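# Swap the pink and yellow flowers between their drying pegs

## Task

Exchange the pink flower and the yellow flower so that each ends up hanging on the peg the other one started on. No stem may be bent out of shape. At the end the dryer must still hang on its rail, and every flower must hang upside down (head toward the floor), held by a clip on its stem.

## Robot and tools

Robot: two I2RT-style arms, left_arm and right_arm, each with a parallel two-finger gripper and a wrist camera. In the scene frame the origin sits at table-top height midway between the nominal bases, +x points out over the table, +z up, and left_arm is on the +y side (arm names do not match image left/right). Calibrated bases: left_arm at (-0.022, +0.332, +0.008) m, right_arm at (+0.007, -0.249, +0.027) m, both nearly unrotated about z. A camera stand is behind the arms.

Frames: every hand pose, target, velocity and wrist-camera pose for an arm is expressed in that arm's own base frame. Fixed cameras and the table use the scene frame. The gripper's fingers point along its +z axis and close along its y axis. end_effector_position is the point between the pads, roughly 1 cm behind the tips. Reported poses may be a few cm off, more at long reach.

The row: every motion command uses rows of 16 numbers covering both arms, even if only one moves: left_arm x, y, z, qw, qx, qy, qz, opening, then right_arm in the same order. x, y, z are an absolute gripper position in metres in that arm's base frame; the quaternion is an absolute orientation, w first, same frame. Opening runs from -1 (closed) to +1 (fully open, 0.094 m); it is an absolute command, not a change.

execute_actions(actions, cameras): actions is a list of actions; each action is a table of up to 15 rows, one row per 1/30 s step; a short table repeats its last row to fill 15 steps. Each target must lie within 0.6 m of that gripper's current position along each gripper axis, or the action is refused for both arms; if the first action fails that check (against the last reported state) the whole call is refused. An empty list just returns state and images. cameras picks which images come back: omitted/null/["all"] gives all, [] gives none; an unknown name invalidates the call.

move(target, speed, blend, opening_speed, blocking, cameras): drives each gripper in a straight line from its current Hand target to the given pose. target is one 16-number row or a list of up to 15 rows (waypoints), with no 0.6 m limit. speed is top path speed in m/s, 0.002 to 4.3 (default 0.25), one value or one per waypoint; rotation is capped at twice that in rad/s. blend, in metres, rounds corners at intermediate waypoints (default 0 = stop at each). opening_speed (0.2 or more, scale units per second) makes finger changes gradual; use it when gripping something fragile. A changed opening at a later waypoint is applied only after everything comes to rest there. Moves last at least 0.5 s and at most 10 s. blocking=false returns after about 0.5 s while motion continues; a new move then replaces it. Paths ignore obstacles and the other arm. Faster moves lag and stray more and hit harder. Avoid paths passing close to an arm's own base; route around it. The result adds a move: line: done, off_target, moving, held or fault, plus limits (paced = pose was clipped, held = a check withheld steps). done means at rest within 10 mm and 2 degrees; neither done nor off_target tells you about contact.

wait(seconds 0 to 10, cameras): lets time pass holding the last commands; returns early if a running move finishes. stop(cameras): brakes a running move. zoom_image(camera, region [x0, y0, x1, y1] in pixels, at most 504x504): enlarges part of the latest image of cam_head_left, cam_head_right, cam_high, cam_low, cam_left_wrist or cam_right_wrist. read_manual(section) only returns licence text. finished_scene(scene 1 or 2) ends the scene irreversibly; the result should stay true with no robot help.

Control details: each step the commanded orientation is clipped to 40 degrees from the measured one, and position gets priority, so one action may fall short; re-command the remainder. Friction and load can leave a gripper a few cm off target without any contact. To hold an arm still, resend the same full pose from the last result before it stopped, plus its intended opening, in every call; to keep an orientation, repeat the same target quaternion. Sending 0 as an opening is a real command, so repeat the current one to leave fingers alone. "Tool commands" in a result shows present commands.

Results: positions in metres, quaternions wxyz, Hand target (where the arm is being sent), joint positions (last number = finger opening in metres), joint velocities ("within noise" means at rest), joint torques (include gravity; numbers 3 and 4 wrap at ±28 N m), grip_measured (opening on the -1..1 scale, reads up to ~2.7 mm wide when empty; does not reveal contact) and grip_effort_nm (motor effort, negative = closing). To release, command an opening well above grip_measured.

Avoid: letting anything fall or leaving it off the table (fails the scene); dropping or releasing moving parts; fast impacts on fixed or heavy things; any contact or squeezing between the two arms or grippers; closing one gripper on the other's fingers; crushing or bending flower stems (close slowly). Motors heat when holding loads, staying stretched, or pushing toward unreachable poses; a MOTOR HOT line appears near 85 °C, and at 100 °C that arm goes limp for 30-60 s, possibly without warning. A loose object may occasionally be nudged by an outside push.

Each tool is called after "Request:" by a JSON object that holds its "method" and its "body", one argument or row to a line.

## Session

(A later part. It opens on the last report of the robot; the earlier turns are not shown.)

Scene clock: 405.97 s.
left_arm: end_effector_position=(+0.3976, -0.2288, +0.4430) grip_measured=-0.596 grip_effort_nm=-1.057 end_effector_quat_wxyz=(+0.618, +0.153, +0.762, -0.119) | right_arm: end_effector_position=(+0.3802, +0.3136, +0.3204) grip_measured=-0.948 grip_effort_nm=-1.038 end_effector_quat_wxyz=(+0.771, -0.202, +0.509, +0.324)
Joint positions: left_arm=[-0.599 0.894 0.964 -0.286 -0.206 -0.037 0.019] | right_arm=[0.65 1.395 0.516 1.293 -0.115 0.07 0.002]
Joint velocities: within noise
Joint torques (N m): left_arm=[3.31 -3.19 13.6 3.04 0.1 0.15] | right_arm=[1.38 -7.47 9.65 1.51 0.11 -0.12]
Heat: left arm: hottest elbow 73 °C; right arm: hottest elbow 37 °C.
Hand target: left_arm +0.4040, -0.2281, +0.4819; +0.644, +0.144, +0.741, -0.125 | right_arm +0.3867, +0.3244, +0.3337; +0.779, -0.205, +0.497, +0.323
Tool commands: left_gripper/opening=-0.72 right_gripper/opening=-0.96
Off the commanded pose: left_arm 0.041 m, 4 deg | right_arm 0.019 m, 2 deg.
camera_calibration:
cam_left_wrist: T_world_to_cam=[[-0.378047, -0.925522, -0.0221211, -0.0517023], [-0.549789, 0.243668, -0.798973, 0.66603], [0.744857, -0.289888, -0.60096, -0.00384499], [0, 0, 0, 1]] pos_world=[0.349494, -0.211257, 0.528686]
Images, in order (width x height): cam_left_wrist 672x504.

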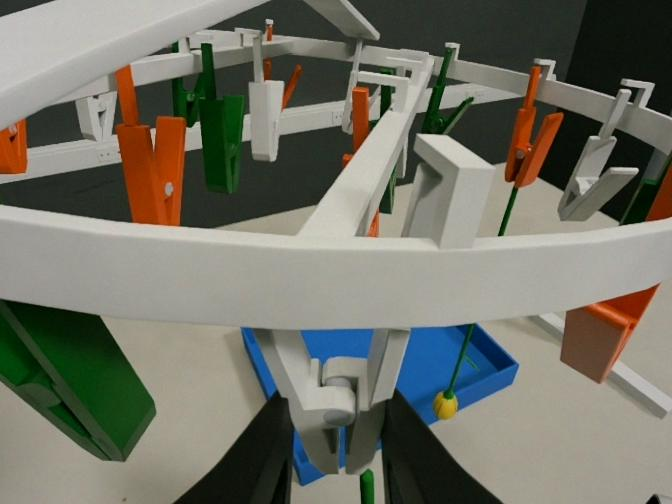

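Request:
{"method": "move", "body": {
  "target": [
    [0.4065,-0.2295,0.483,0.644,0.144,0.7408,-0.1252,-0.25,0.3875,0.325,0.330,0.7792,-0.2056,0.4964,0.3228,-0.96],
    [0.418,-0.234,0.492,0.644,0.144,0.7408,-0.1252,-0.25,0.3875,0.325,0.330,0.7792,-0.2056,0.4964,0.3228,-0.96],
    [0.418,-0.234,0.492,0.644,0.144,0.7408,-0.1252,-0.85,0.3875,0.325,0.330,0.7792,-0.2056,0.4964,0.3228,-0.96]
  ],
  "cameras": ["cam_left_wrist","cam_right_wrist"],
  "speed": 0.05,
  "opening_speed": 0.6
}}

Request:
{"method": "zoom_image", "body": {
  "camera": "cam_left_wrist",
  "region": [240, 304, 440, 504]
}}

Scene clock: 418.93 s.
left_arm: end_effector_position=(+0.4092, -0.2337, +0.4543) grip_measured=-0.584 grip_effort_nm=-1.062 end_effector_quat_wxyz=(+0.620, +0.151, +0.760, -0.121) | right_arm: end_effector_position=(+0.3819, +0.3149, +0.3148) grip_measured=-0.948 grip_effort_nm=-1.033 end_effector_quat_wxyz=(+0.768, -0.204, +0.514, +0.323)
Joint positions: left_arm=[-0.59 0.93 1.008 -0.286 -0.197 -0.037 0.02] | right_arm=[0.65 1.407 0.516 1.293 -0.115 0.07 0.002]
Joint velocities: within noise
Joint torques (N m): left_arm=[3.31 -3.49 13.6 2.77 0.1 0.16] | right_arm=[1.38 -7.71 9.35 2.14 0.09 -0.11]
Heat: left arm: hottest elbow 73 °C; right arm: hottest elbow 38 °C.
Hand target: left_arm +0.4157, -0.2327, +0.4913; +0.644, +0.144, +0.741, -0.125 | right_arm +0.3867, +0.3244, +0.3298; +0.779, -0.206, +0.497, +0.323
Off the commanded pose: left_arm 0.039 m, 4 deg | right_arm 0.019 m, 2 deg.
move: off_target (left_arm, right_arm); target 3's new opening was sent with left_arm's hand 0.039 m and 4 deg from that target
camera_calibration:
cam_left_wrist: T_world_to_cam=[[-0.377705, -0.925735, -0.0187881, -0.0532665], [-0.545327, 0.238804, -0.803487, 0.681736], [0.748302, -0.293236, -0.595026, -0.0120834], [0, 0, 0, 1]] pos_world=[0.360692, -0.215655, 0.539575]
cam_right_wrist: T_world_to_cam=[[0.706854, -0.707306, -0.0086762, -0.0456071], [-0.0263512, -0.0140733, -0.999554, 0.36944], [0.706868, 0.706767, -0.0285862, -0.394715], [0, 0, 0, 1]] pos_world=[0.320984, 0.251913, 0.357596]
Images, in order (width x height): cam_left_wrist 672x504, cam_right_wrist 672x504.

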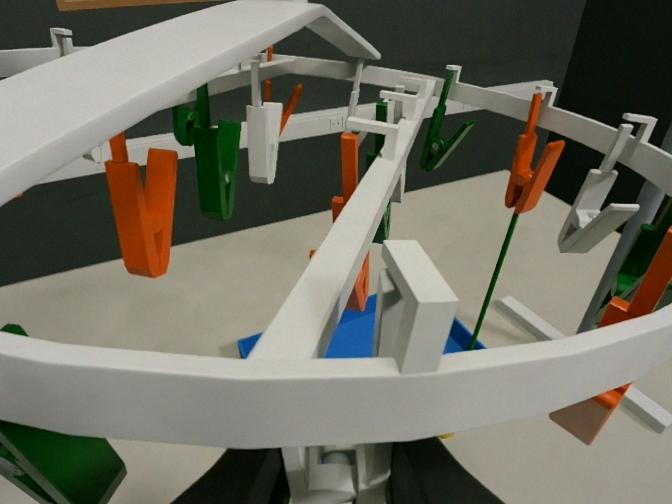

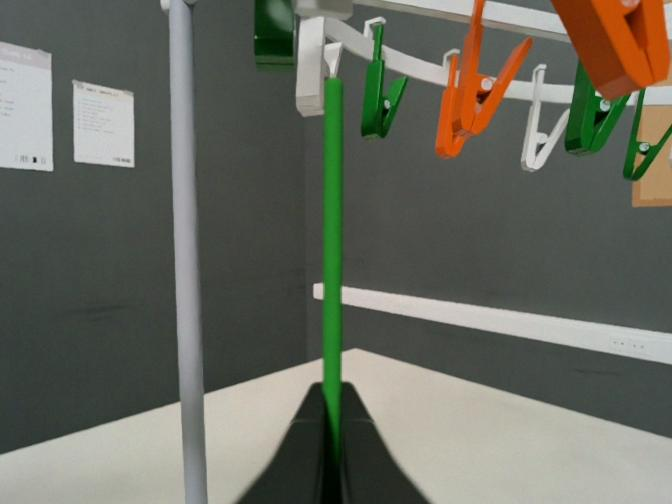

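Scaled by 2.520 from the camera's 672x504 image, which has a finer 960x720 frame.

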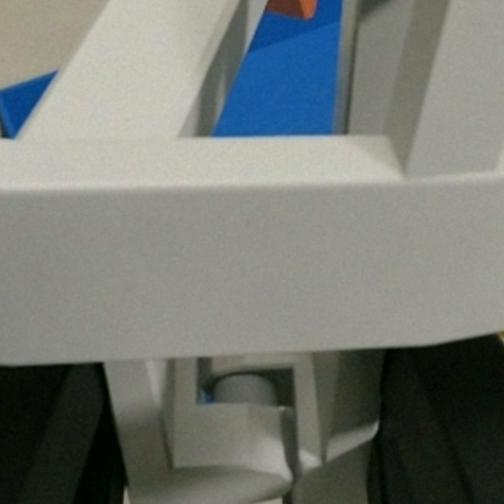

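Request:
{"method": "zoom_image", "body": {
  "camera": "cam_right_wrist",
  "region": [240, 0, 440, 150]
}}

Scaled by 2.520 from the camera's 672x504 image, which has a finer 960x720 frame.

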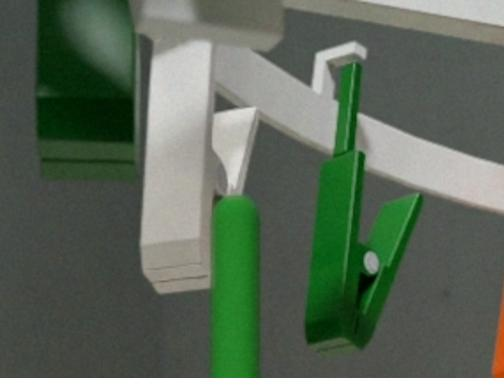

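Request:
{"method": "move", "body": {
  "target": [
    [0.418,-0.234,0.492,0.644,0.144,0.7408,-0.1252,-0.85,0.3893,0.3308,0.331,0.7792,-0.2056,0.4964,0.3228,-0.96],
    [0.418,-0.234,0.492,0.644,0.144,0.7408,-0.1252,-0.85,0.3893,0.3308,0.351,0.7792,-0.2056,0.4964,0.3228,-0.96]
  ],
  "cameras": ["cam_right_wrist","cam_head_left"],
  "speed": 0.04
}}

Request:
{"method": "zoom_image", "body": {
  "camera": "cam_right_wrist",
  "region": [240, 0, 440, 150]
}}

Scene clock: 429.37 s.
left_arm: end_effector_position=(+0.4092, -0.2337, +0.4543) grip_measured=-0.584 grip_effort_nm=-1.067 end_effector_quat_wxyz=(+0.620, +0.151, +0.760, -0.121) | right_arm: end_effector_position=(+0.3848, +0.3214, +0.3288) grip_measured=-0.948 grip_effort_nm=-1.043 end_effector_quat_wxyz=(+0.767, -0.204, +0.515, +0.323)
Joint positions: left_arm=[-0.59 0.93 1.008 -0.286 -0.197 -0.037 0.02] | right_arm=[0.66 1.377 0.546 1.229 -0.107 0.066 0.002]
Joint velocities: within noise
Joint torques (N m): left_arm=[3.25 -3.6 13.59 2.77 0.1 0.16] | right_arm=[1.32 -9.11 10.04 1.42 0.11 -0.12]
Heat: left arm: hottest elbow 70 °C; right arm: hottest elbow 39 °C.
Hand target: left_arm +0.4157, -0.2327, +0.4913; +0.644, +0.144, +0.741, -0.125 | right_arm +0.3883, +0.3299, +0.3510; +0.779, -0.205, +0.496, +0.323
Off the commanded pose: left_arm 0.039 m, 4 deg | right_arm 0.025 m, 3 deg.
move: off_target (left_arm, right_arm)
camera_calibration:
cam_right_wrist: T_world_to_cam=[[0.707157, -0.706993, -0.0094697, -0.04289], [-0.0295841, -0.0162042, -0.999431, 0.385458], [0.706437, 0.707035, -0.0323746, -0.399685], [0, 0, 0, 1]] pos_world=[0.324086, 0.258514, 0.371893]
Images, in order (width x height): cam_head_left 672x504, cam_right_wrist 672x504.

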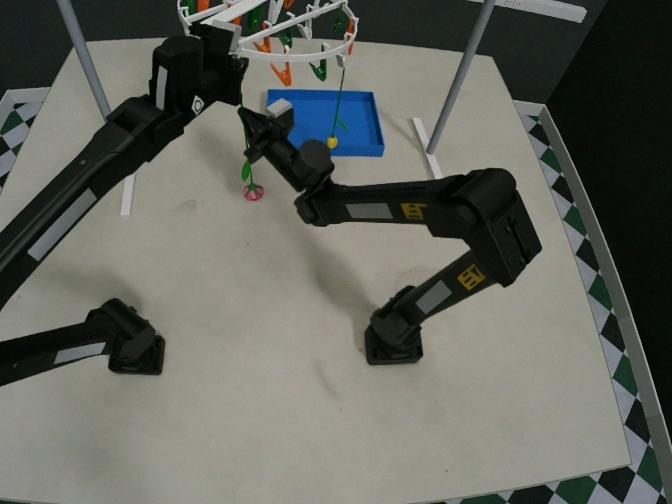

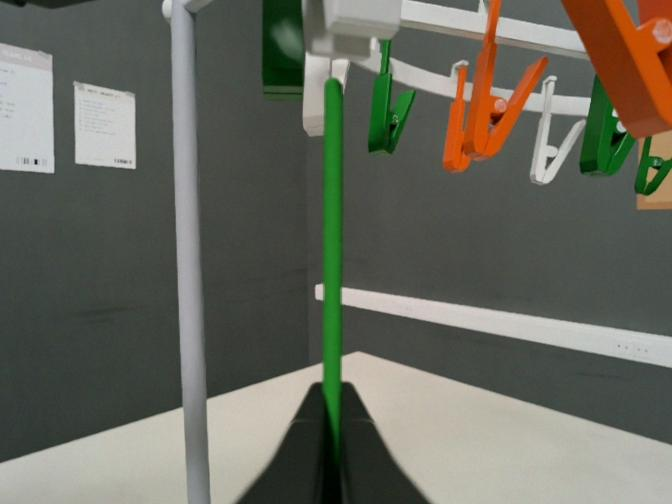

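Scaled by 2.520 from the camera's 672x504 image, which has a finer 960x720 frame.

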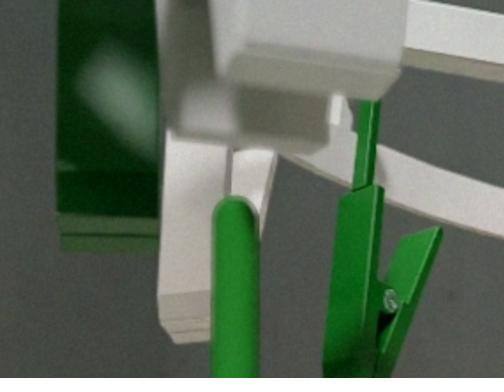

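Request:
{"method": "move", "body": {
  "target": [
    [0.418,-0.234,0.492,0.644,0.144,0.7408,-0.1252,-0.85,0.3970,0.3231,0.355,0.7792,-0.2056,0.4964,0.3228,-0.96]
  ],
  "cameras": ["cam_right_wrist"],
  "speed": 0.04
}}

Request:
{"method": "zoom_image", "body": {
  "camera": "cam_right_wrist",
  "region": [240, 0, 440, 150]
}}

Scene clock: 454.47 s.
left_arm: end_effector_position=(+0.4092, -0.2337, +0.4543) grip_measured=-0.584 grip_effort_nm=-1.067 end_effector_quat_wxyz=(+0.620, +0.152, +0.760, -0.121) | right_arm: end_effector_position=(+0.3871, +0.3212, +0.3302) grip_measured=-0.948 grip_effort_nm=-1.033 end_effector_quat_wxyz=(+0.765, -0.211, +0.515, +0.324)
Joint positions: left_arm=[-0.59 0.93 1.008 -0.286 -0.197 -0.036 0.02] | right_arm=[0.648 1.374 0.553 1.216 -0.131 0.066 0.002]
Joint velocities: within noise
Joint torques (N m): left_arm=[3.31 -3.6 13.6 2.77 0.1 0.16] | right_arm=[0.03 -9.82 10.18 1.46 -0.04 0]
Heat: left arm: hottest elbow 68 °C; right arm: hottest elbow 38 °C.
Hand target: left_arm +0.4157, -0.2327, +0.4913; +0.644, +0.144, +0.741, -0.125 | right_arm +0.3958, +0.3222, +0.3549; +0.779, -0.206, +0.496, +0.323
Off the commanded pose: left_arm 0.039 m, 4 deg | right_arm 0.027 m, 3 deg.
move: off_target (left_arm, right_arm)
camera_calibration:
cam_right_wrist: T_world_to_cam=[[0.714576, -0.699558, -0.000407003, -0.0529275], [-0.0264518, -0.0264383, -0.9993, 0.389007], [0.699057, 0.714087, -0.0373967, -0.398791], [0, 0, 0, 1]] pos_world=[0.326889, 0.258031, 0.3738]
Images, in order (width x height): cam_right_wrist 672x504.

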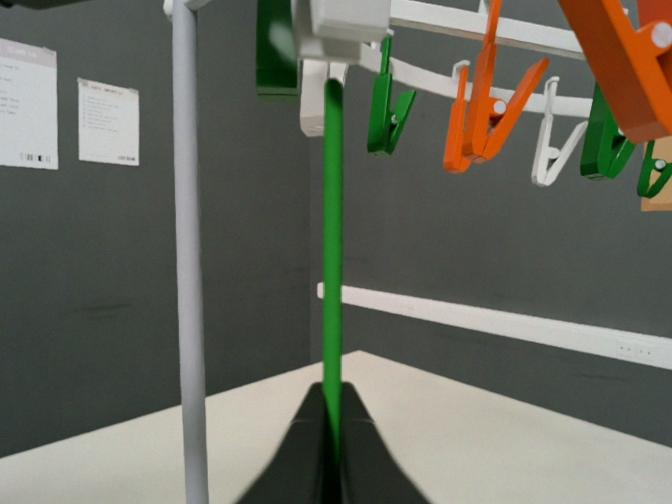

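Scaled by 2.520 from the camera's 672x504 image, which has a finer 960x720 frame.

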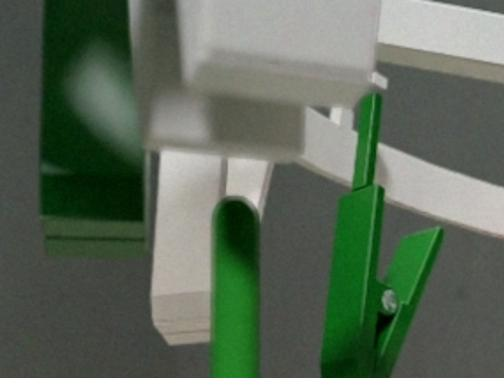

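Request:
{"method": "move", "body": {
  "target": [
    [0.418,-0.234,0.492,0.644,0.144,0.7408,-0.1252,-0.85,0.3975,0.3221,0.369,0.7792,-0.2056,0.4964,0.3228,-0.96]
  ],
  "cameras": ["cam_right_wrist"],
  "speed": 0.04
}}

Request:
{"method": "zoom_image", "body": {
  "camera": "cam_right_wrist",
  "region": [240, 0, 440, 150]
}}

Scene clock: 459.60 s.
left_arm: end_effector_position=(+0.4094, -0.2336, +0.4576) grip_measured=-0.584 grip_effort_nm=-1.062 end_effector_quat_wxyz=(+0.622, +0.151, +0.759, -0.121) | right_arm: end_effector_position=(+0.3874, +0.3203, +0.3385) grip_measured=-0.948 grip_effort_nm=-1.033 end_effector_quat_wxyz=(+0.762, -0.212, +0.519, +0.323)
Joint positions: left_arm=[-0.59 0.93 1.014 -0.286 -0.197 -0.036 0.02] | right_arm=[0.646 1.341 0.562 1.163 -0.133 0.066 0.002]
Joint velocities: within noise
Joint torques (N m): left_arm=[3.02 -3.49 13.27 2.77 0.11 0.16] | right_arm=[-0.26 -9.64 10.82 1.52 -0.05 0]
Heat: left arm: hottest elbow 68 °C; right arm: hottest elbow 38 °C.
Hand target: left_arm +0.4160, -0.2329, +0.4913; +0.644, +0.144, +0.741, -0.125 | right_arm +0.3959, +0.3209, +0.3689; +0.779, -0.206, +0.496, +0.323
Off the commanded pose: left_arm 0.035 m, 3 deg | right_arm 0.032 m, 3 deg.
move: off_target (left_arm, right_arm)
camera_calibration:
cam_right_wrist: T_world_to_cam=[[0.714505, -0.699629, -0.00101159, -0.0534293], [-0.034368, -0.0336545, -0.998842, 0.402572], [0.698785, 0.713713, -0.0480912, -0.394227], [0, 0, 0, 1]] pos_world=[0.327491, 0.257533, 0.383093]
Images, in order (width x height): cam_right_wrist 672x504.

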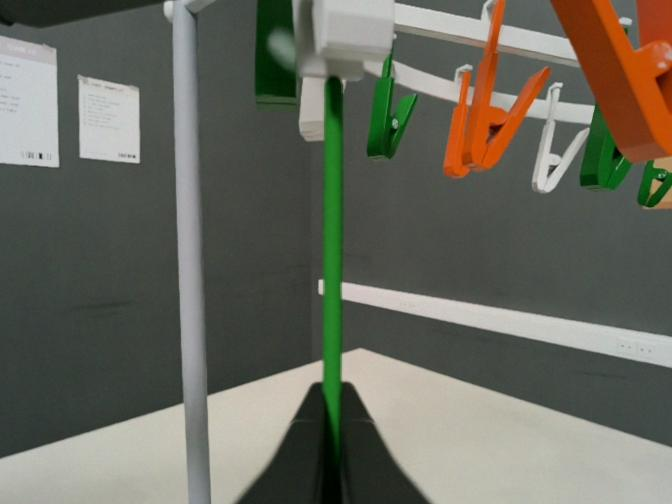

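Scaled by 2.520 from the camera's 672x504 image, which has a finer 960x720 frame.

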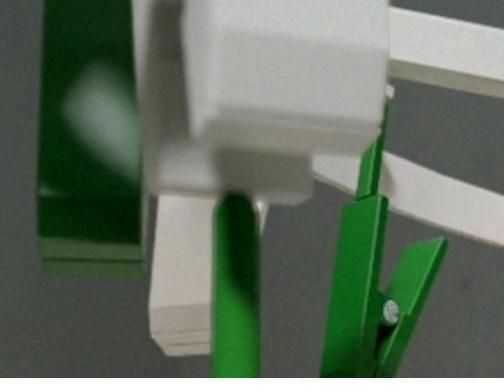

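Request:
{"method": "move", "body": {
  "target": [
    [0.418,-0.234,0.492,0.644,0.144,0.7408,-0.1252,-0.85,0.3975,0.3221,0.345,0.7792,-0.2056,0.4964,0.3228,-0.96],
    [0.418,-0.234,0.492,0.644,0.144,0.7408,-0.1252,-0.85,0.3925,0.3145,0.345,0.7792,-0.2056,0.4964,0.3228,-0.96]
  ],
  "cameras": ["cam_right_wrist"],
  "speed": 0.05
}}

Request:
{"method": "zoom_image", "body": {
  "camera": "cam_right_wrist",
  "region": [240, 0, 440, 150]
}}

Scene clock: 467.83 s.
left_arm: end_effector_position=(+0.4095, -0.2337, +0.4579) grip_measured=-0.584 grip_effort_nm=-1.062 end_effector_quat_wxyz=(+0.622, +0.151, +0.758, -0.121) | right_arm: end_effector_position=(+0.3900, +0.3184, +0.3365) grip_measured=-0.948 grip_effort_nm=-1.033 end_effector_quat_wxyz=(+0.771, -0.210, +0.506, +0.324)
Joint positions: left_arm=[-0.59 0.93 1.014 -0.286 -0.197 -0.036 0.02] | right_arm=[0.637 1.376 0.562 1.23 -0.141 0.066 0.002]
Joint velocities: within noise
Joint torques (N m): left_arm=[3.31 -3.49 13.22 2.77 0.1 0.15] | right_arm=[-0.26 -9.29 7.31 2.4 -0.05 0.05]
Heat: left arm: hottest elbow 68 °C; right arm: hottest elbow 39 °C.
Hand target: left_arm +0.4160, -0.2330, +0.4912; +0.644, +0.144, +0.741, -0.125 | right_arm +0.3924, +0.3145, +0.3448; +0.779, -0.206, +0.497, +0.323
Off the commanded pose: left_arm 0.035 m, 3 deg | right_arm 0.010 m, 2 deg.
move: off_target (left_arm)
camera_calibration:
cam_right_wrist: T_world_to_cam=[[0.713374, -0.70075, 0.00691263, -0.0584512], [-0.00718675, -0.0171791, -0.999827, 0.3851], [0.700747, 0.7132, -0.0172912, -0.405734], [0, 0, 0, 1]] pos_world=[0.328782, 0.255026, 0.378422]
Images, in order (width x height): cam_right_wrist 672x504.

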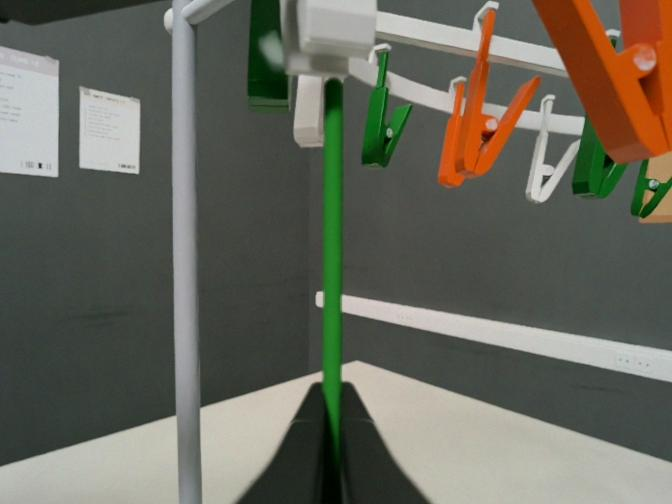

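Scaled by 2.520 from the camera's 672x504 image, which has a finer 960x720 frame.

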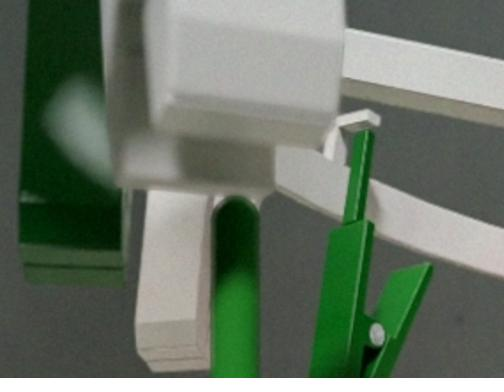

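Request:
{"method": "move", "body": {
  "target": [
    [0.418,-0.234,0.492,0.644,0.144,0.7408,-0.1252,-0.85,0.3925,0.3145,0.325,0.7792,-0.2056,0.4964,0.3228,-0.96],
    [0.418,-0.234,0.492,0.644,0.144,0.7408,-0.1252,-0.85,0.3825,0.3085,0.325,0.7792,-0.2056,0.4964,0.3228,-0.96]
  ],
  "cameras": ["cam_right_wrist"],
  "speed": 0.05
}}

Request:
{"method": "zoom_image", "body": {
  "camera": "cam_right_wrist",
  "region": [240, 0, 440, 150]
}}

Scene clock: 473.57 s.
left_arm: end_effector_position=(+0.4096, -0.2338, +0.4577) grip_measured=-0.584 grip_effort_nm=-1.067 end_effector_quat_wxyz=(+0.622, +0.151, +0.759, -0.121) | right_arm: end_effector_position=(+0.3846, +0.3145, +0.3231) grip_measured=-0.948 grip_effort_nm=-1.033 end_effector_quat_wxyz=(+0.775, -0.209, +0.500, +0.325)
Joint positions: left_arm=[-0.59 0.93 1.014 -0.286 -0.197 -0.036 0.02] | right_arm=[0.637 1.411 0.531 1.309 -0.142 0.066 0.002]
Joint velocities: within noise
Joint torques (N m): left_arm=[3.25 -3.49 13.24 2.76 0.1 0.14] | right_arm=[0.15 -9.7 5.52 2.41 0.08 0.05]
Heat: left arm: hottest elbow 69 °C; right arm: hottest elbow 39 °C.
Hand target: left_arm +0.4161, -0.2330, +0.4911; +0.644, +0.144, +0.741, -0.125 | right_arm +0.3825, +0.3087, +0.3251; +0.779, -0.206, +0.496, +0.323
Off the commanded pose: left_arm 0.035 m, 3 deg | right_arm 0.007 m, 1 deg.
move: off_target (left_arm)
camera_calibration:
cam_right_wrist: T_world_to_cam=[[0.713552, -0.700542, 0.00922191, -0.058174], [0.00390437, -0.00918643, -0.99995, 0.364757], [0.700592, 0.713552, -0.00381982, -0.403791], [0, 0, 0, 1]] pos_world=[0.322979, 0.250723, 0.363733]
Images, in order (width x height): cam_right_wrist 672x504.

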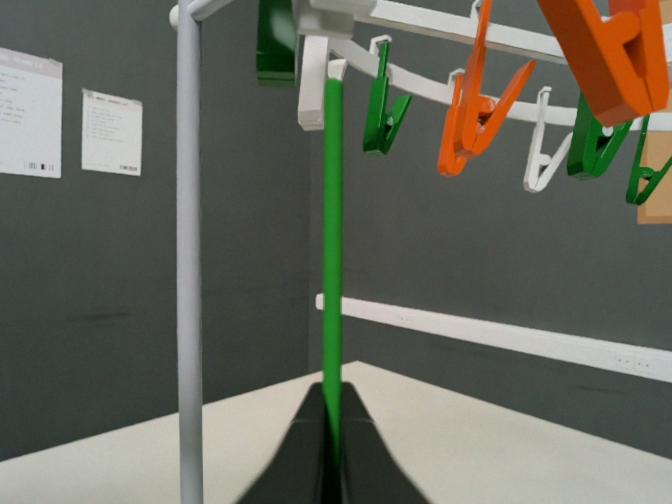

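Scaled by 2.520 from the camera's 672x504 image, which has a finer 960x720 frame.

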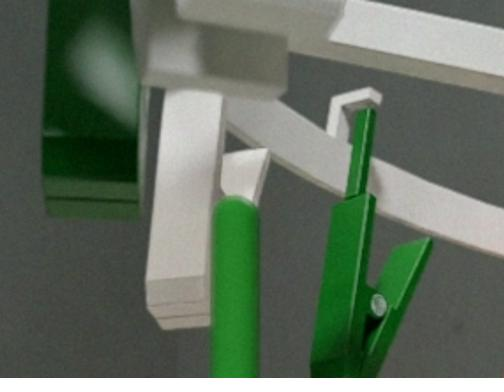

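Request:
{"method": "move", "body": {
  "target": [
    [0.418,-0.234,0.492,0.644,0.144,0.7408,-0.1252,-0.85,0.3895,0.3155,0.352,0.7792,-0.2056,0.4964,0.3228,-0.96]
  ],
  "cameras": ["cam_right_wrist"],
  "speed": 0.04
}}

Request:
{"method": "zoom_image", "body": {
  "camera": "cam_right_wrist",
  "region": [240, 0, 440, 150]
}}

Scene clock: 479.50 s.
left_arm: end_effector_position=(+0.4096, -0.2338, +0.4577) grip_measured=-0.584 grip_effort_nm=-1.067 end_effector_quat_wxyz=(+0.622, +0.151, +0.759, -0.121) | right_arm: end_effector_position=(+0.3826, +0.3124, +0.3311) grip_measured=-0.948 grip_effort_nm=-1.033 end_effector_quat_wxyz=(+0.768, -0.210, +0.512, +0.322)
Joint positions: left_arm=[-0.59 0.93 1.014 -0.286 -0.197 -0.036 0.02] | right_arm=[0.637 1.355 0.531 1.226 -0.139 0.066 0.002]
Joint velocities: within noise
Joint torques (N m): left_arm=[3.31 -3.49 13.22 2.77 0.1 0.15] | right_arm=[0.21 -9.23 9.61 1.48 0.1 0.01]
Heat: left arm: hottest elbow 70 °C; right arm: hottest elbow 38 °C.
Hand target: left_arm +0.4161, -0.2330, +0.4911; +0.644, +0.144, +0.741, -0.125 | right_arm +0.3887, +0.3149, +0.3519; +0.779, -0.206, +0.496, +0.323
Off the commanded pose: left_arm 0.035 m, 3 deg | right_arm 0.022 m, 2 deg.
move: off_target (left_arm, right_arm)
camera_calibration:
cam_right_wrist: T_world_to_cam=[[0.711742, -0.70243, 0.00390622, -0.0552859], [-0.0182618, -0.0240624, -0.999544, 0.385817], [0.702203, 0.711346, -0.0299539, -0.39218], [0, 0, 0, 1]] pos_world=[0.321785, 0.249425, 0.37411]
Images, in order (width x height): cam_right_wrist 672x504.

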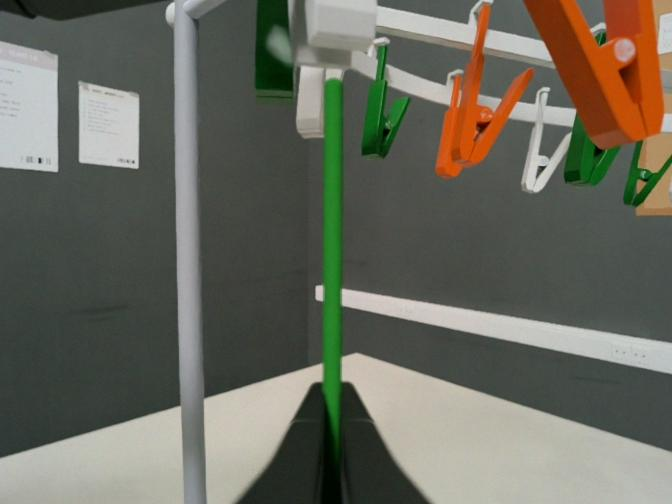

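Scaled by 2.520 from the camera's 672x504 image, which has a finer 960x720 frame.

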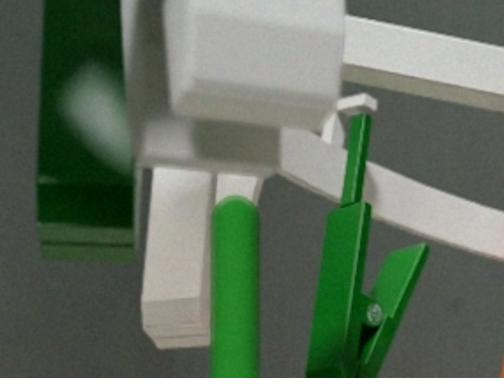

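Request:
{"method": "move", "body": {
  "target": [
    [0.418,-0.234,0.492,0.644,0.144,0.7408,-0.1252,-0.85,0.3925,0.3185,0.353,0.7792,-0.2056,0.4964,0.3228,-0.96],
    [0.418,-0.234,0.492,0.644,0.144,0.7408,-0.1252,-0.85,0.3925,0.3185,0.371,0.7792,-0.2056,0.4964,0.3228,-0.96]
  ],
  "cameras": ["cam_right_wrist"],
  "speed": 0.04
}}

Request:
{"method": "zoom_image", "body": {
  "camera": "cam_right_wrist",
  "region": [240, 0, 440, 150]
}}

Scene clock: 484.80 s.
left_arm: end_effector_position=(+0.4096, -0.2338, +0.4577) grip_measured=-0.584 grip_effort_nm=-1.062 end_effector_quat_wxyz=(+0.622, +0.151, +0.759, -0.121) | right_arm: end_effector_position=(+0.3849, +0.3138, +0.3454) grip_measured=-0.948 grip_effort_nm=-1.033 end_effector_quat_wxyz=(+0.766, -0.211, +0.515, +0.321)
Joint positions: left_arm=[-0.59 0.93 1.014 -0.286 -0.196 -0.036 0.02] | right_arm=[0.637 1.315 0.554 1.156 -0.137 0.066 0.002]
Joint velocities: within noise
Joint torques (N m): left_arm=[3.25 -3.49 13.22 2.77 0.08 0.15] | right_arm=[0.32 -8.76 10.67 1.54 0.11 0.02]
Heat: left arm: hottest elbow 71 °C; right arm: hottest elbow 39 °C.
Hand target: left_arm +0.4161, -0.2329, +0.4912; +0.644, +0.144, +0.741, -0.125 | right_arm +0.3913, +0.3176, +0.3708; +0.779, -0.206, +0.496, +0.323
Off the commanded pose: left_arm 0.035 m, 3 deg | right_arm 0.027 m, 3 deg.
move: off_target (left_arm, right_arm)
camera_calibration:
cam_right_wrist: T_world_to_cam=[[0.710772, -0.703419, 0.00207335, -0.0546545], [-0.0248553, -0.0280606, -0.999297, 0.403837], [0.702983, 0.710221, -0.0374284, -0.391762], [0, 0, 0, 1]] pos_world=[0.324286, 0.251124, 0.389003]
Images, in order (width x height): cam_right_wrist 672x504.

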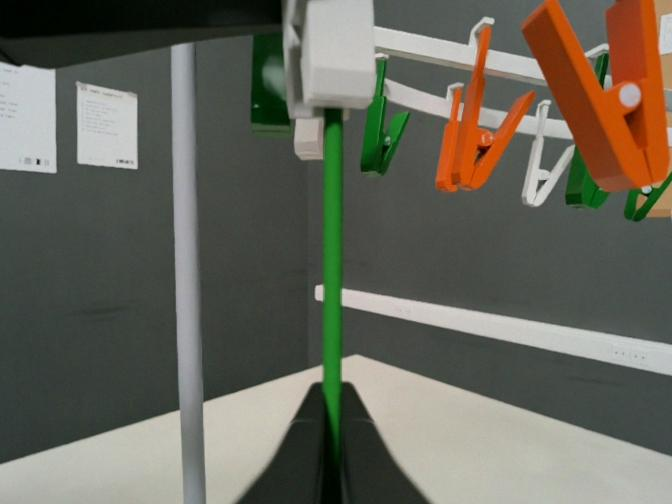

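Scaled by 2.520 from the camera's 672x504 image, which has a finer 960x720 frame.

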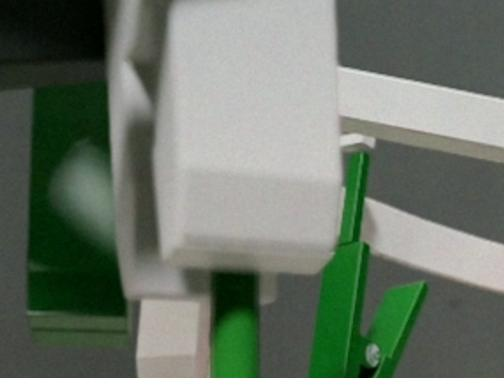

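Request:
{"method": "move", "body": {
  "target": [
    [0.418,-0.234,0.492,0.644,0.144,0.7408,-0.1252,-0.85,0.3925,0.3185,0.377,0.7792,-0.2056,0.4964,0.3228,-0.96]
  ],
  "cameras": ["cam_right_wrist"],
  "speed": 0.04
}}

Request:
{"method": "move", "body": {
  "target": [
    [0.418,-0.234,0.492,0.644,0.144,0.7408,-0.1252,-0.2,0.3925,0.3185,0.377,0.7792,-0.2056,0.4964,0.3228,-0.96]
  ],
  "cameras": ["cam_right_wrist","cam_left_wrist"],
  "opening_speed": 0.4
}}

Request:
{"method": "zoom_image", "body": {
  "camera": "cam_right_wrist",
  "region": [240, 0, 440, 150]
}}

Scene clock: 488.73 s.
left_arm: end_effector_position=(+0.4096, -0.2338, +0.4577) grip_measured=-0.584 grip_effort_nm=-1.067 end_effector_quat_wxyz=(+0.622, +0.151, +0.759, -0.121) | right_arm: end_effector_position=(+0.3853, +0.3141, +0.3498) grip_measured=-0.948 grip_effort_nm=-1.033 end_effector_quat_wxyz=(+0.766, -0.211, +0.516, +0.321)
Joint positions: left_arm=[-0.59 0.93 1.014 -0.286 -0.196 -0.036 0.02] | right_arm=[0.637 1.302 0.561 1.134 -0.137 0.066 0.002]
Joint velocities: within noise
Joint torques (N m): left_arm=[3.31 -3.55 13.22 2.77 0.08 0.14] | right_arm=[0.67 -9 10.82 1.54 0.11 0.02]
Heat: left arm: hottest elbow 71 °C; right arm: hottest elbow 39 °C.
Hand target: left_arm +0.4160, -0.2329, +0.4912; +0.644, +0.144, +0.741, -0.125 | right_arm +0.3912, +0.3175, +0.3768; +0.779, -0.206, +0.496, +0.323
Off the commanded pose: left_arm 0.035 m, 3 deg | right_arm 0.028 m, 3 deg.
move: off_target (left_arm, right_arm)
camera_calibration:
cam_right_wrist: T_world_to_cam=[[0.710766, -0.703427, 0.00170677, -0.0546602], [-0.0269428, -0.0296483, -0.999197, 0.40949], [0.702913, 0.710149, -0.0400253, -0.391092], [0, 0, 0, 1]] pos_world=[0.324787, 0.251425, 0.393601]
Images, in order (width x height): cam_right_wrist 672x504.

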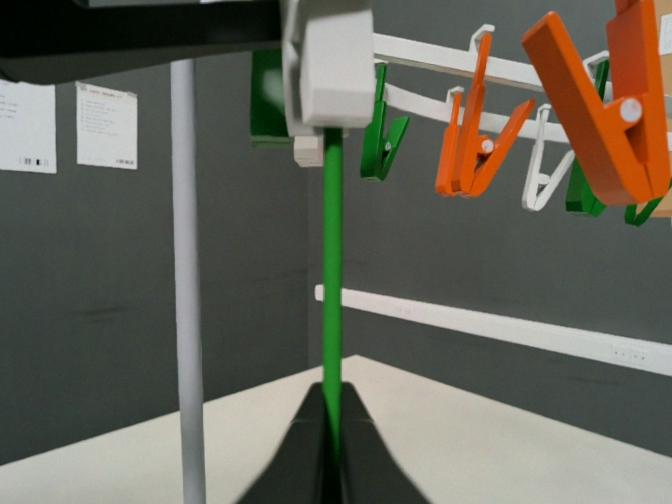

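Scene clock: 490.70 s.
left_arm: end_effector_position=(+0.4096, -0.2340, +0.4575) grip_measured=-0.202 grip_effort_nm=0.051 end_effector_quat_wxyz=(+0.622, +0.152, +0.759, -0.122) | right_arm: end_effector_position=(+0.3852, +0.3140, +0.3503) grip_measured=-0.948 grip_effort_nm=-1.033 end_effector_quat_wxyz=(+0.766, -0.211, +0.516, +0.321)
Joint positions: left_arm=[-0.59 0.931 1.014 -0.286 -0.196 -0.036 0.037] | right_arm=[0.637 1.301 0.561 1.133 -0.137 0.066 0.002]
Joint velocities: within noise
Joint torques (N m): left_arm=[3.25 -3.49 13.22 2.76 0.06 0.15] | right_arm=[0.44 -8.7 10.84 1.5 0.1 0]
Heat: left arm: hottest elbow 71 °C; right arm: hottest elbow 40 °C.
Hand target: left_arm +0.4160, -0.2329, +0.4912; +0.644, +0.144, +0.741, -0.125 | right_arm +0.3912, +0.3176, +0.3768; +0.779, -0.206, +0.496, +0.323
Off the commanded pose: left_arm 0.035 m, 3 deg | right_arm 0.028 m, 3 deg.
move: off_target (left_arm, right_arm)
camera_calibration:
cam_left_wrist: T_world_to_cam=[[-0.378903, -0.925248, -0.0186477, -0.05293], [-0.541436, 0.237978, -0.806358, 0.684241], [0.75052, -0.295435, -0.591133, -0.0136876], [0, 0, 0, 1]] pos_world=[0.36069, -0.215851, 0.542666]
cam_right_wrist: T_world_to_cam=[[0.710767, -0.703426, 0.00178033, -0.0546187], [-0.0263996, -0.0292041, -0.999225, 0.409605], [0.702932, 0.710169, -0.0393274, -0.39115], [0, 0, 0, 1]] pos_world=[0.324587, 0.251324, 0.394002]
Images, in order (width x height): cam_left_wrist 672x504, cam_right_wrist 672x504.

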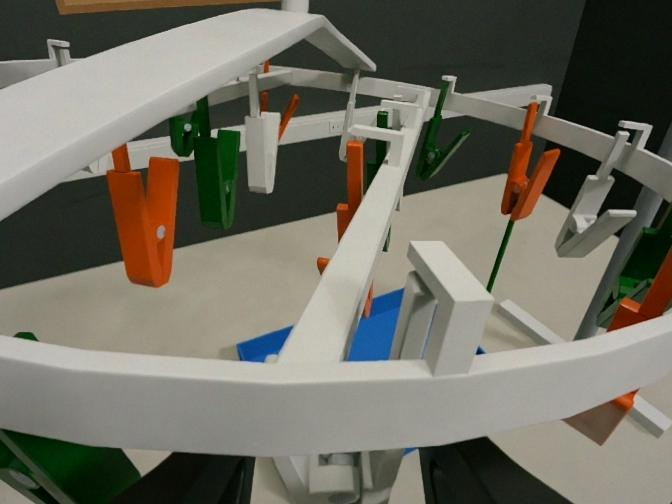

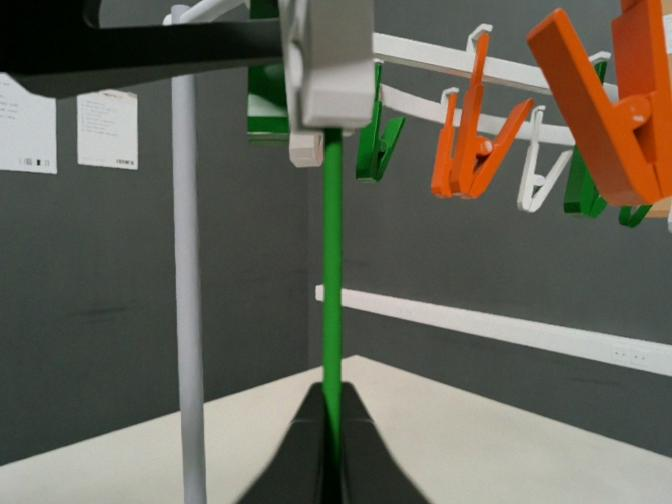

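Scaled by 2.520 from the camera's 672x504 image, which has a finer 960x720 frame.

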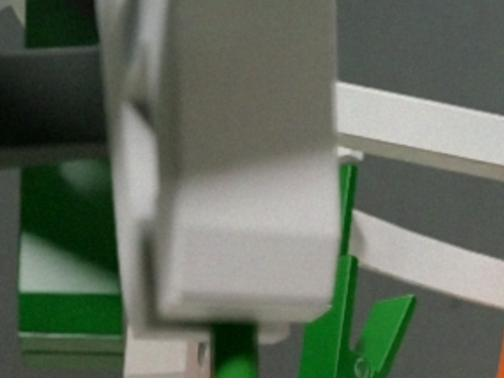

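Request:
{"method": "move", "body": {
  "target": [
    [0.418,-0.234,0.492,0.644,0.144,0.7408,-0.1252,-0.2,0.3925,0.3185,0.377,0.7792,-0.2056,0.4964,0.3228,-0.5]
  ],
  "cameras": ["cam_right_wrist"],
  "opening_speed": 0.5
}}

Request:
{"method": "move", "body": {
  "target": [
    [0.418,-0.234,0.492,0.644,0.144,0.7408,-0.1252,-0.2,0.3925,0.3185,0.377,0.7792,-0.2056,0.4964,0.3228,0.1],
    [0.418,-0.234,0.492,0.644,0.144,0.7408,-0.1252,-0.2,0.305,0.230,0.345,0.7792,-0.2056,0.4964,0.3228,0.1]
  ],
  "cameras": ["cam_right_wrist","cam_left_wrist"],
  "speed": 0.1
}}

Scene clock: 503.73 s.
left_arm: end_effector_position=(+0.4097, -0.2341, +0.4574) grip_measured=-0.202 grip_effort_nm=0.042 end_effector_quat_wxyz=(+0.622, +0.152, +0.759, -0.122) | right_arm: end_effector_position=(+0.3851, +0.3139, +0.3504) grip_measured=-0.502 grip_effort_nm=0.071 end_effector_quat_wxyz=(+0.766, -0.211, +0.515, +0.321)
Joint positions: left_arm=[-0.59 0.931 1.014 -0.286 -0.196 -0.036 0.038] | right_arm=[0.637 1.301 0.561 1.133 -0.137 0.066 0.023]
Joint velocities: within noise
Joint torques (N m): left_arm=[3.31 -3.6 13.23 2.77 0.05 0.15] | right_arm=[0.44 -8.76 10.78 1.51 0.11 0.02]
Heat: left arm: hottest elbow 72 °C; right arm: hottest elbow 42 °C.
Hand target: left_arm +0.4161, -0.2330, +0.4911; +0.644, +0.144, +0.741, -0.125 | right_arm +0.3912, +0.3175, +0.3769; +0.779, -0.206, +0.496, +0.323
Off the commanded pose: left_arm 0.036 m, 3 deg | right_arm 0.028 m, 3 deg.
move: off_target (left_arm, right_arm)
camera_calibration:
cam_right_wrist: T_world_to_cam=[[0.710768, -0.703424, 0.00185339, -0.0546479], [-0.0260673, -0.0289723, -0.99924, 0.40964], [0.702943, 0.71018, -0.038929, -0.391164], [0, 0, 0, 1]] pos_world=[0.324487, 0.251224, 0.394202]
Images, in order (width x height): cam_right_wrist 672x504.

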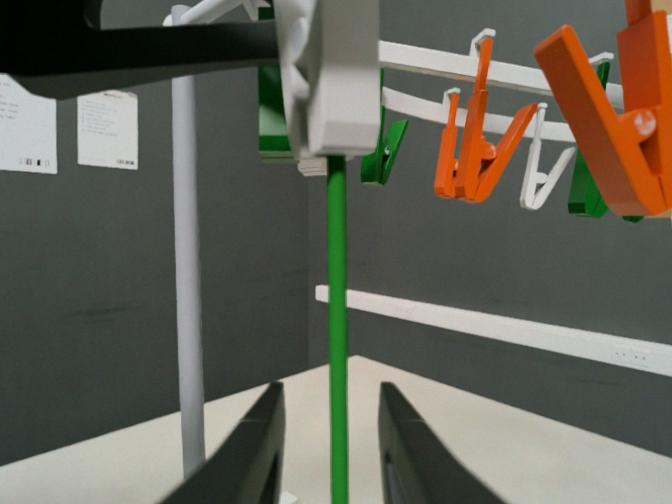

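Scene clock: 506.27 s.
left_arm: end_effector_position=(+0.4097, -0.2341, +0.4574) grip_measured=-0.202 grip_effort_nm=0.046 end_effector_quat_wxyz=(+0.622, +0.152, +0.759, -0.122) | right_arm: end_effector_position=(+0.3050, +0.2342, +0.3509) grip_measured=+0.099 grip_effort_nm=0.076 end_effector_quat_wxyz=(+0.784, -0.210, +0.488, +0.320)
Joint positions: left_arm=[-0.59 0.931 1.014 -0.286 -0.196 -0.036 0.038] | right_arm=[0.562 0.978 0.299 1.14 -0.209 0.083 0.052]
Joint velocities: within noise
Joint torques (N m): left_arm=[3.19 -3.55 13.23 2.77 0.06 0.15] | right_arm=[-0.32 -2.84 6.5 1.46 0 0.2]
Heat: left arm: hottest elbow 72 °C; right arm: hottest elbow 42 °C.
Hand target: left_arm +0.4161, -0.2330, +0.4911; +0.644, +0.144, +0.741, -0.125 | right_arm +0.3050, +0.2301, +0.3452; +0.779, -0.205, +0.496, +0.323
Off the commanded pose: left_arm 0.036 m, 3 deg | right_arm 0.007 m, 1 deg.
move: off_target (left_arm)
camera_calibration:
cam_left_wrist: T_world_to_cam=[[-0.378907, -0.925246, -0.0186722, -0.0529734], [-0.541708, 0.238109, -0.806137, 0.684165], [0.750321, -0.295336, -0.591434, -0.0136538], [0, 0, 0, 1]] pos_world=[0.36079, -0.215951, 0.542466]
cam_right_wrist: T_world_to_cam=[[0.708173, -0.705487, 0.0279135, -0.0615735], [0.0346211, -0.00478922, -0.999389, 0.381583], [0.70519, 0.708707, 0.0210331, -0.299595], [0, 0, 0, 1]] pos_world=[0.241665, 0.170713, 0.38937]
Images, in order (width x height): cam_left_wrist 672x504, cam_right_wrist 672x504.

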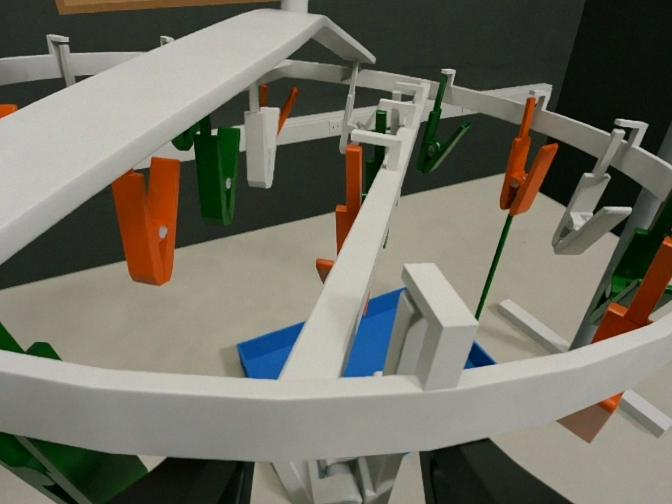

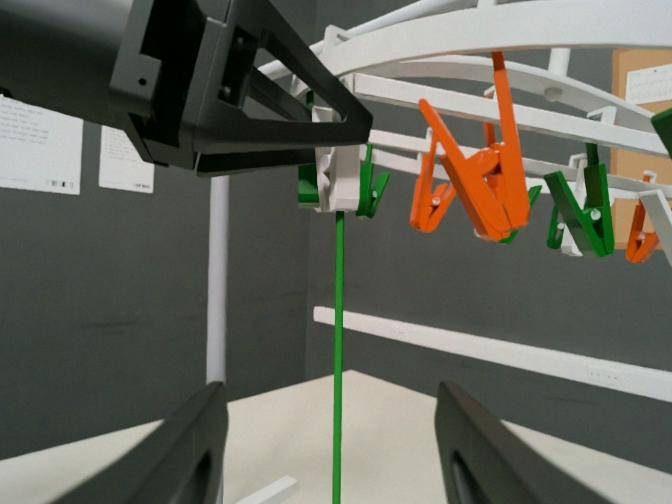

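Request:
{"method": "move", "body": {
  "target": [
    [0.446,-0.1885,0.491,0.6125,0.2705,0.7046,-0.2351,-0.2,0.305,0.230,0.345,0.7792,-0.2056,0.4964,0.3228,0.1],
    [0.487,-0.155,0.491,0.5624,0.3887,0.6469,-0.3379,-0.2,0.305,0.230,0.345,0.7792,-0.2056,0.4964,0.3228,0.1]
  ],
  "cameras": ["cam_right_wrist","cam_left_wrist","cam_high"],
  "speed": 0.05
}}

Scene clock: 518.90 s.
left_arm: end_effector_position=(+0.4781, -0.1587, +0.4641) grip_measured=-0.202 grip_effort_nm=0.046 end_effector_quat_wxyz=(+0.547, +0.381, +0.659, -0.350) | right_arm: end_effector_position=(+0.3050, +0.2341, +0.3507) grip_measured=+0.099 grip_effort_nm=0.076 end_effector_quat_wxyz=(+0.784, -0.210, +0.489, +0.320)
Joint positions: left_arm=[-0.014 1.198 1.217 -0.346 1.056 0.241 0.038] | right_arm=[0.562 0.978 0.298 1.14 -0.209 0.084 0.052]
Joint velocities: within noise
Joint torques (N m): left_arm=[3.19 -6.71 13.38 1.46 0.31 0.21] | right_arm=[-0.21 -2.96 6.53 1.5 -0.01 0.19]
Heat: left arm: hottest elbow 73 °C; right arm: hottest elbow 40 °C.
Hand target: left_arm +0.4854, -0.1547, +0.4903; +0.563, +0.388, +0.647, -0.338 | right_arm +0.3050, +0.2301, +0.3450; +0.779, -0.205, +0.496, +0.323
Off the commanded pose: left_arm 0.029 m, 3 deg | right_arm 0.007 m, 1 deg.
move: off_target (left_arm)
camera_calibration:
cam_left_wrist: T_world_to_cam=[[-0.882921, -0.468525, 0.0305907, 0.333511], [-0.284494, 0.482013, -0.82869, 0.634887], [0.373516, -0.74037, -0.558872, 0.0556739], [0, 0, 0, 1]] pos_world=[0.45429, -0.108547, 0.547037]
cam_right_wrist: T_world_to_cam=[[0.708514, -0.705183, 0.0269308, -0.0615317], [0.0335832, -0.004426, -0.999426, 0.381581], [0.704897, 0.709012, 0.0205464, -0.299312], [0, 0, 0, 1]] pos_world=[0.241766, 0.170514, 0.389169]
Images, in order (width x height): cam_high 672x504, cam_left_wrist 672x504, cam_right_wrist 672x504.

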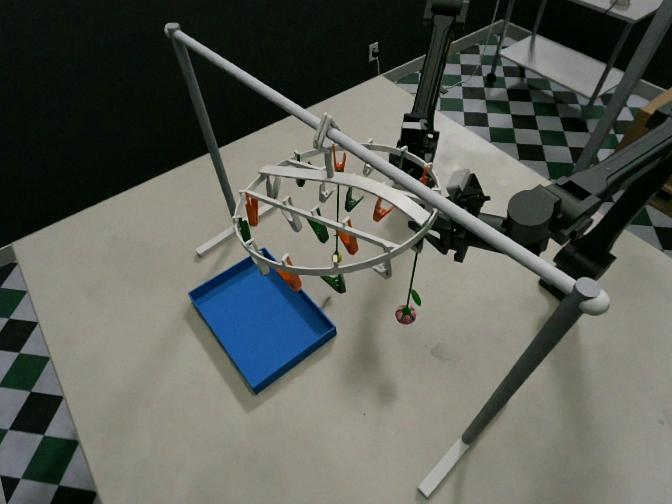

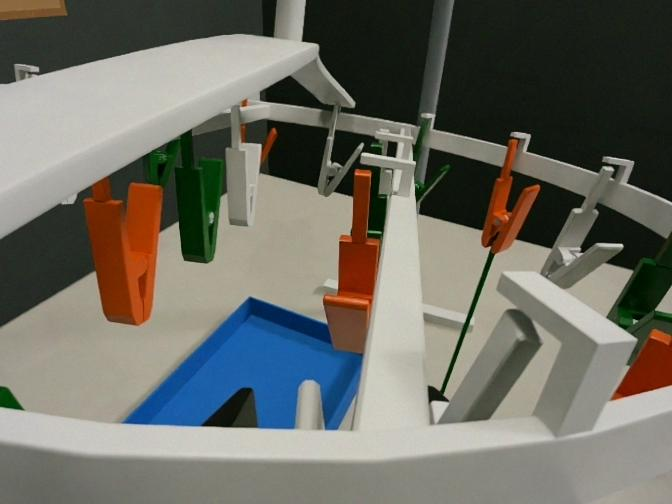

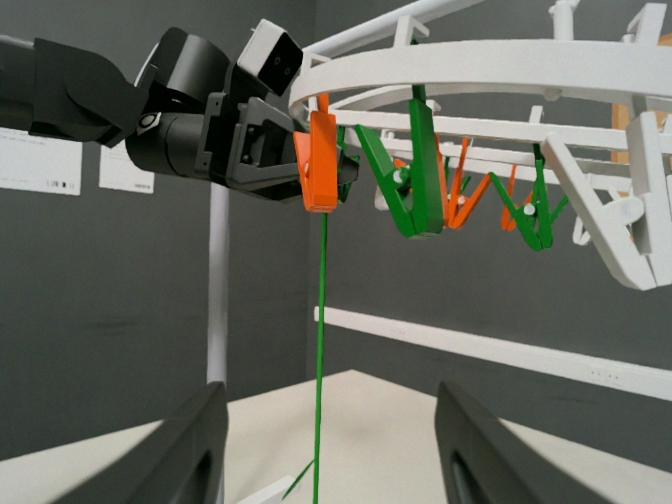

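Request:
{"method": "move", "body": {
  "target": [
    [0.437,-0.055,0.495,0.5624,0.3887,0.6469,-0.3379,-0.1,0.29,0.12,0.39,0.7792,-0.2056,0.4964,0.3228,0.4],
    [0.33,-0.06,0.45,0.683,0.183,0.683,-0.183,0.1,0.34,0.035,0.42,0.655,-0.308,0.603,0.335,0.6],
    [0.28,-0.23,0.36,0.8146,0.1391,0.5190,-0.2183,0.1,0.34,0.035,0.42,0.6293,-0.2995,0.6401,0.3248,0.6]
  ],
  "cameras": ["cam_right_wrist","cam_left_wrist"],
  "speed": 0.15,
  "blend": 0.02
}}

Request:
{"method": "zoom_image", "body": {
  "camera": "cam_right_wrist",
  "region": [220, 120, 480, 380]
}}

Scene clock: 534.60 s.
left_arm: end_effector_position=(+0.2815, -0.2271, +0.3586) grip_measured=+0.098 grip_effort_nm=0.046 end_effector_quat_wxyz=(+0.812, +0.137, +0.524, -0.218) | right_arm: end_effector_position=(+0.3374, +0.0379, +0.3881) grip_measured=+0.599 grip_effort_nm=0.071 end_effector_quat_wxyz=(+0.611, -0.279, +0.654, +0.348)
Joint positions: left_arm=[-0.799 0.822 0.274 0.99 -0.256 0.112 0.052] | right_arm=[-0.408 0.781 0.645 0.091 -1.329 0.07 0.075]
Joint velocities: within noise
Joint torques (N m): left_arm=[1.85 -0.62 7.9 2.5 0.01 0.19] | right_arm=[-0.03 -2.02 13.57 1.22 0.02 -0.13]
Heat: left arm: hottest elbow 73 °C; right arm: hottest elbow 40 °C.
Hand target: left_arm +0.2800, -0.2299, +0.3601; +0.815, +0.139, +0.519, -0.218 | right_arm +0.3384, +0.0355, +0.4192; +0.629, -0.299, +0.639, +0.325
Off the commanded pose: left_arm 0.004 m, 1 deg | right_arm 0.032 m, 4 deg.
move: off_target (right_arm); blend cut to 0 m at target 2; target 2's new opening was sent with right_arm's hand 0.028 m and 4 deg from that target
camera_calibration:
cam_left_wrist: T_world_to_cam=[[-0.488393, -0.872613, -0.00433663, -0.0591406], [-0.00478121, 0.0076455, -0.999959, 0.399437], [0.872611, -0.488353, -0.00790616, -0.261266], [0, 0, 0, 1]] pos_world=[0.201009, -0.182251, 0.397098]
cam_right_wrist: T_world_to_cam=[[0.795093, -0.597337, -0.10495, -0.205978], [-0.331136, -0.282588, -0.900274, 0.512132], [0.50811, 0.750555, -0.422483, 0.0529299], [0, 0, 0, 1]] pos_world=[0.306463, -0.018043, 0.461804]
Images, in order (width x height): cam_left_wrist 672x504, cam_right_wrist 672x504.

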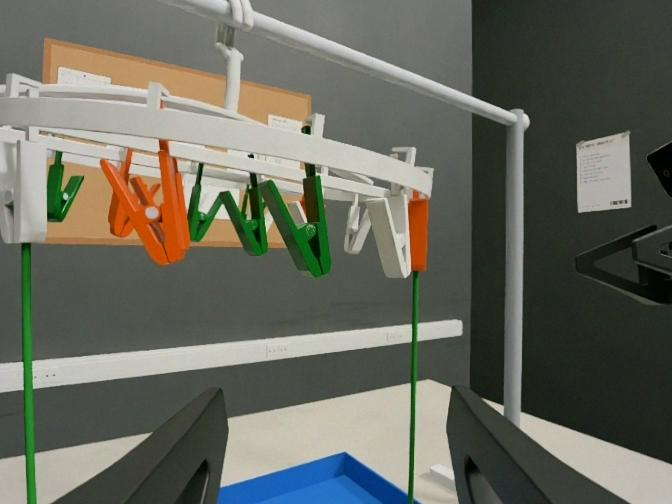

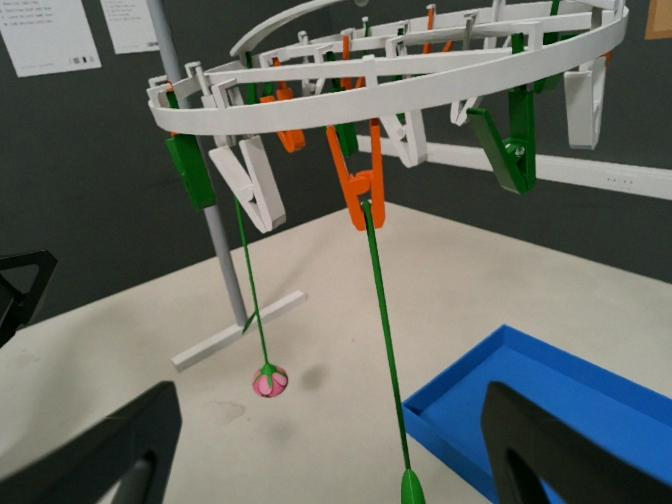

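Scaled by 1.938 from the camera's 672x504 image, which has a finer 960x720 frame.

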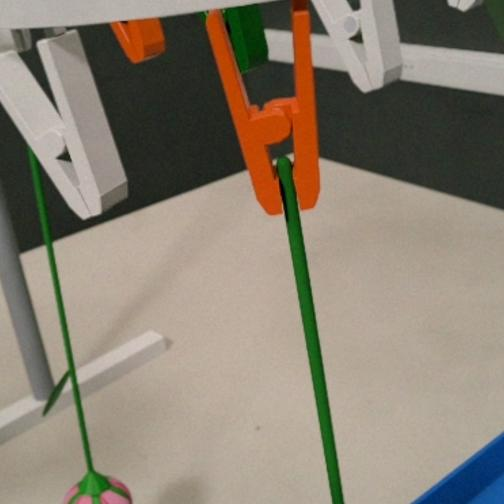

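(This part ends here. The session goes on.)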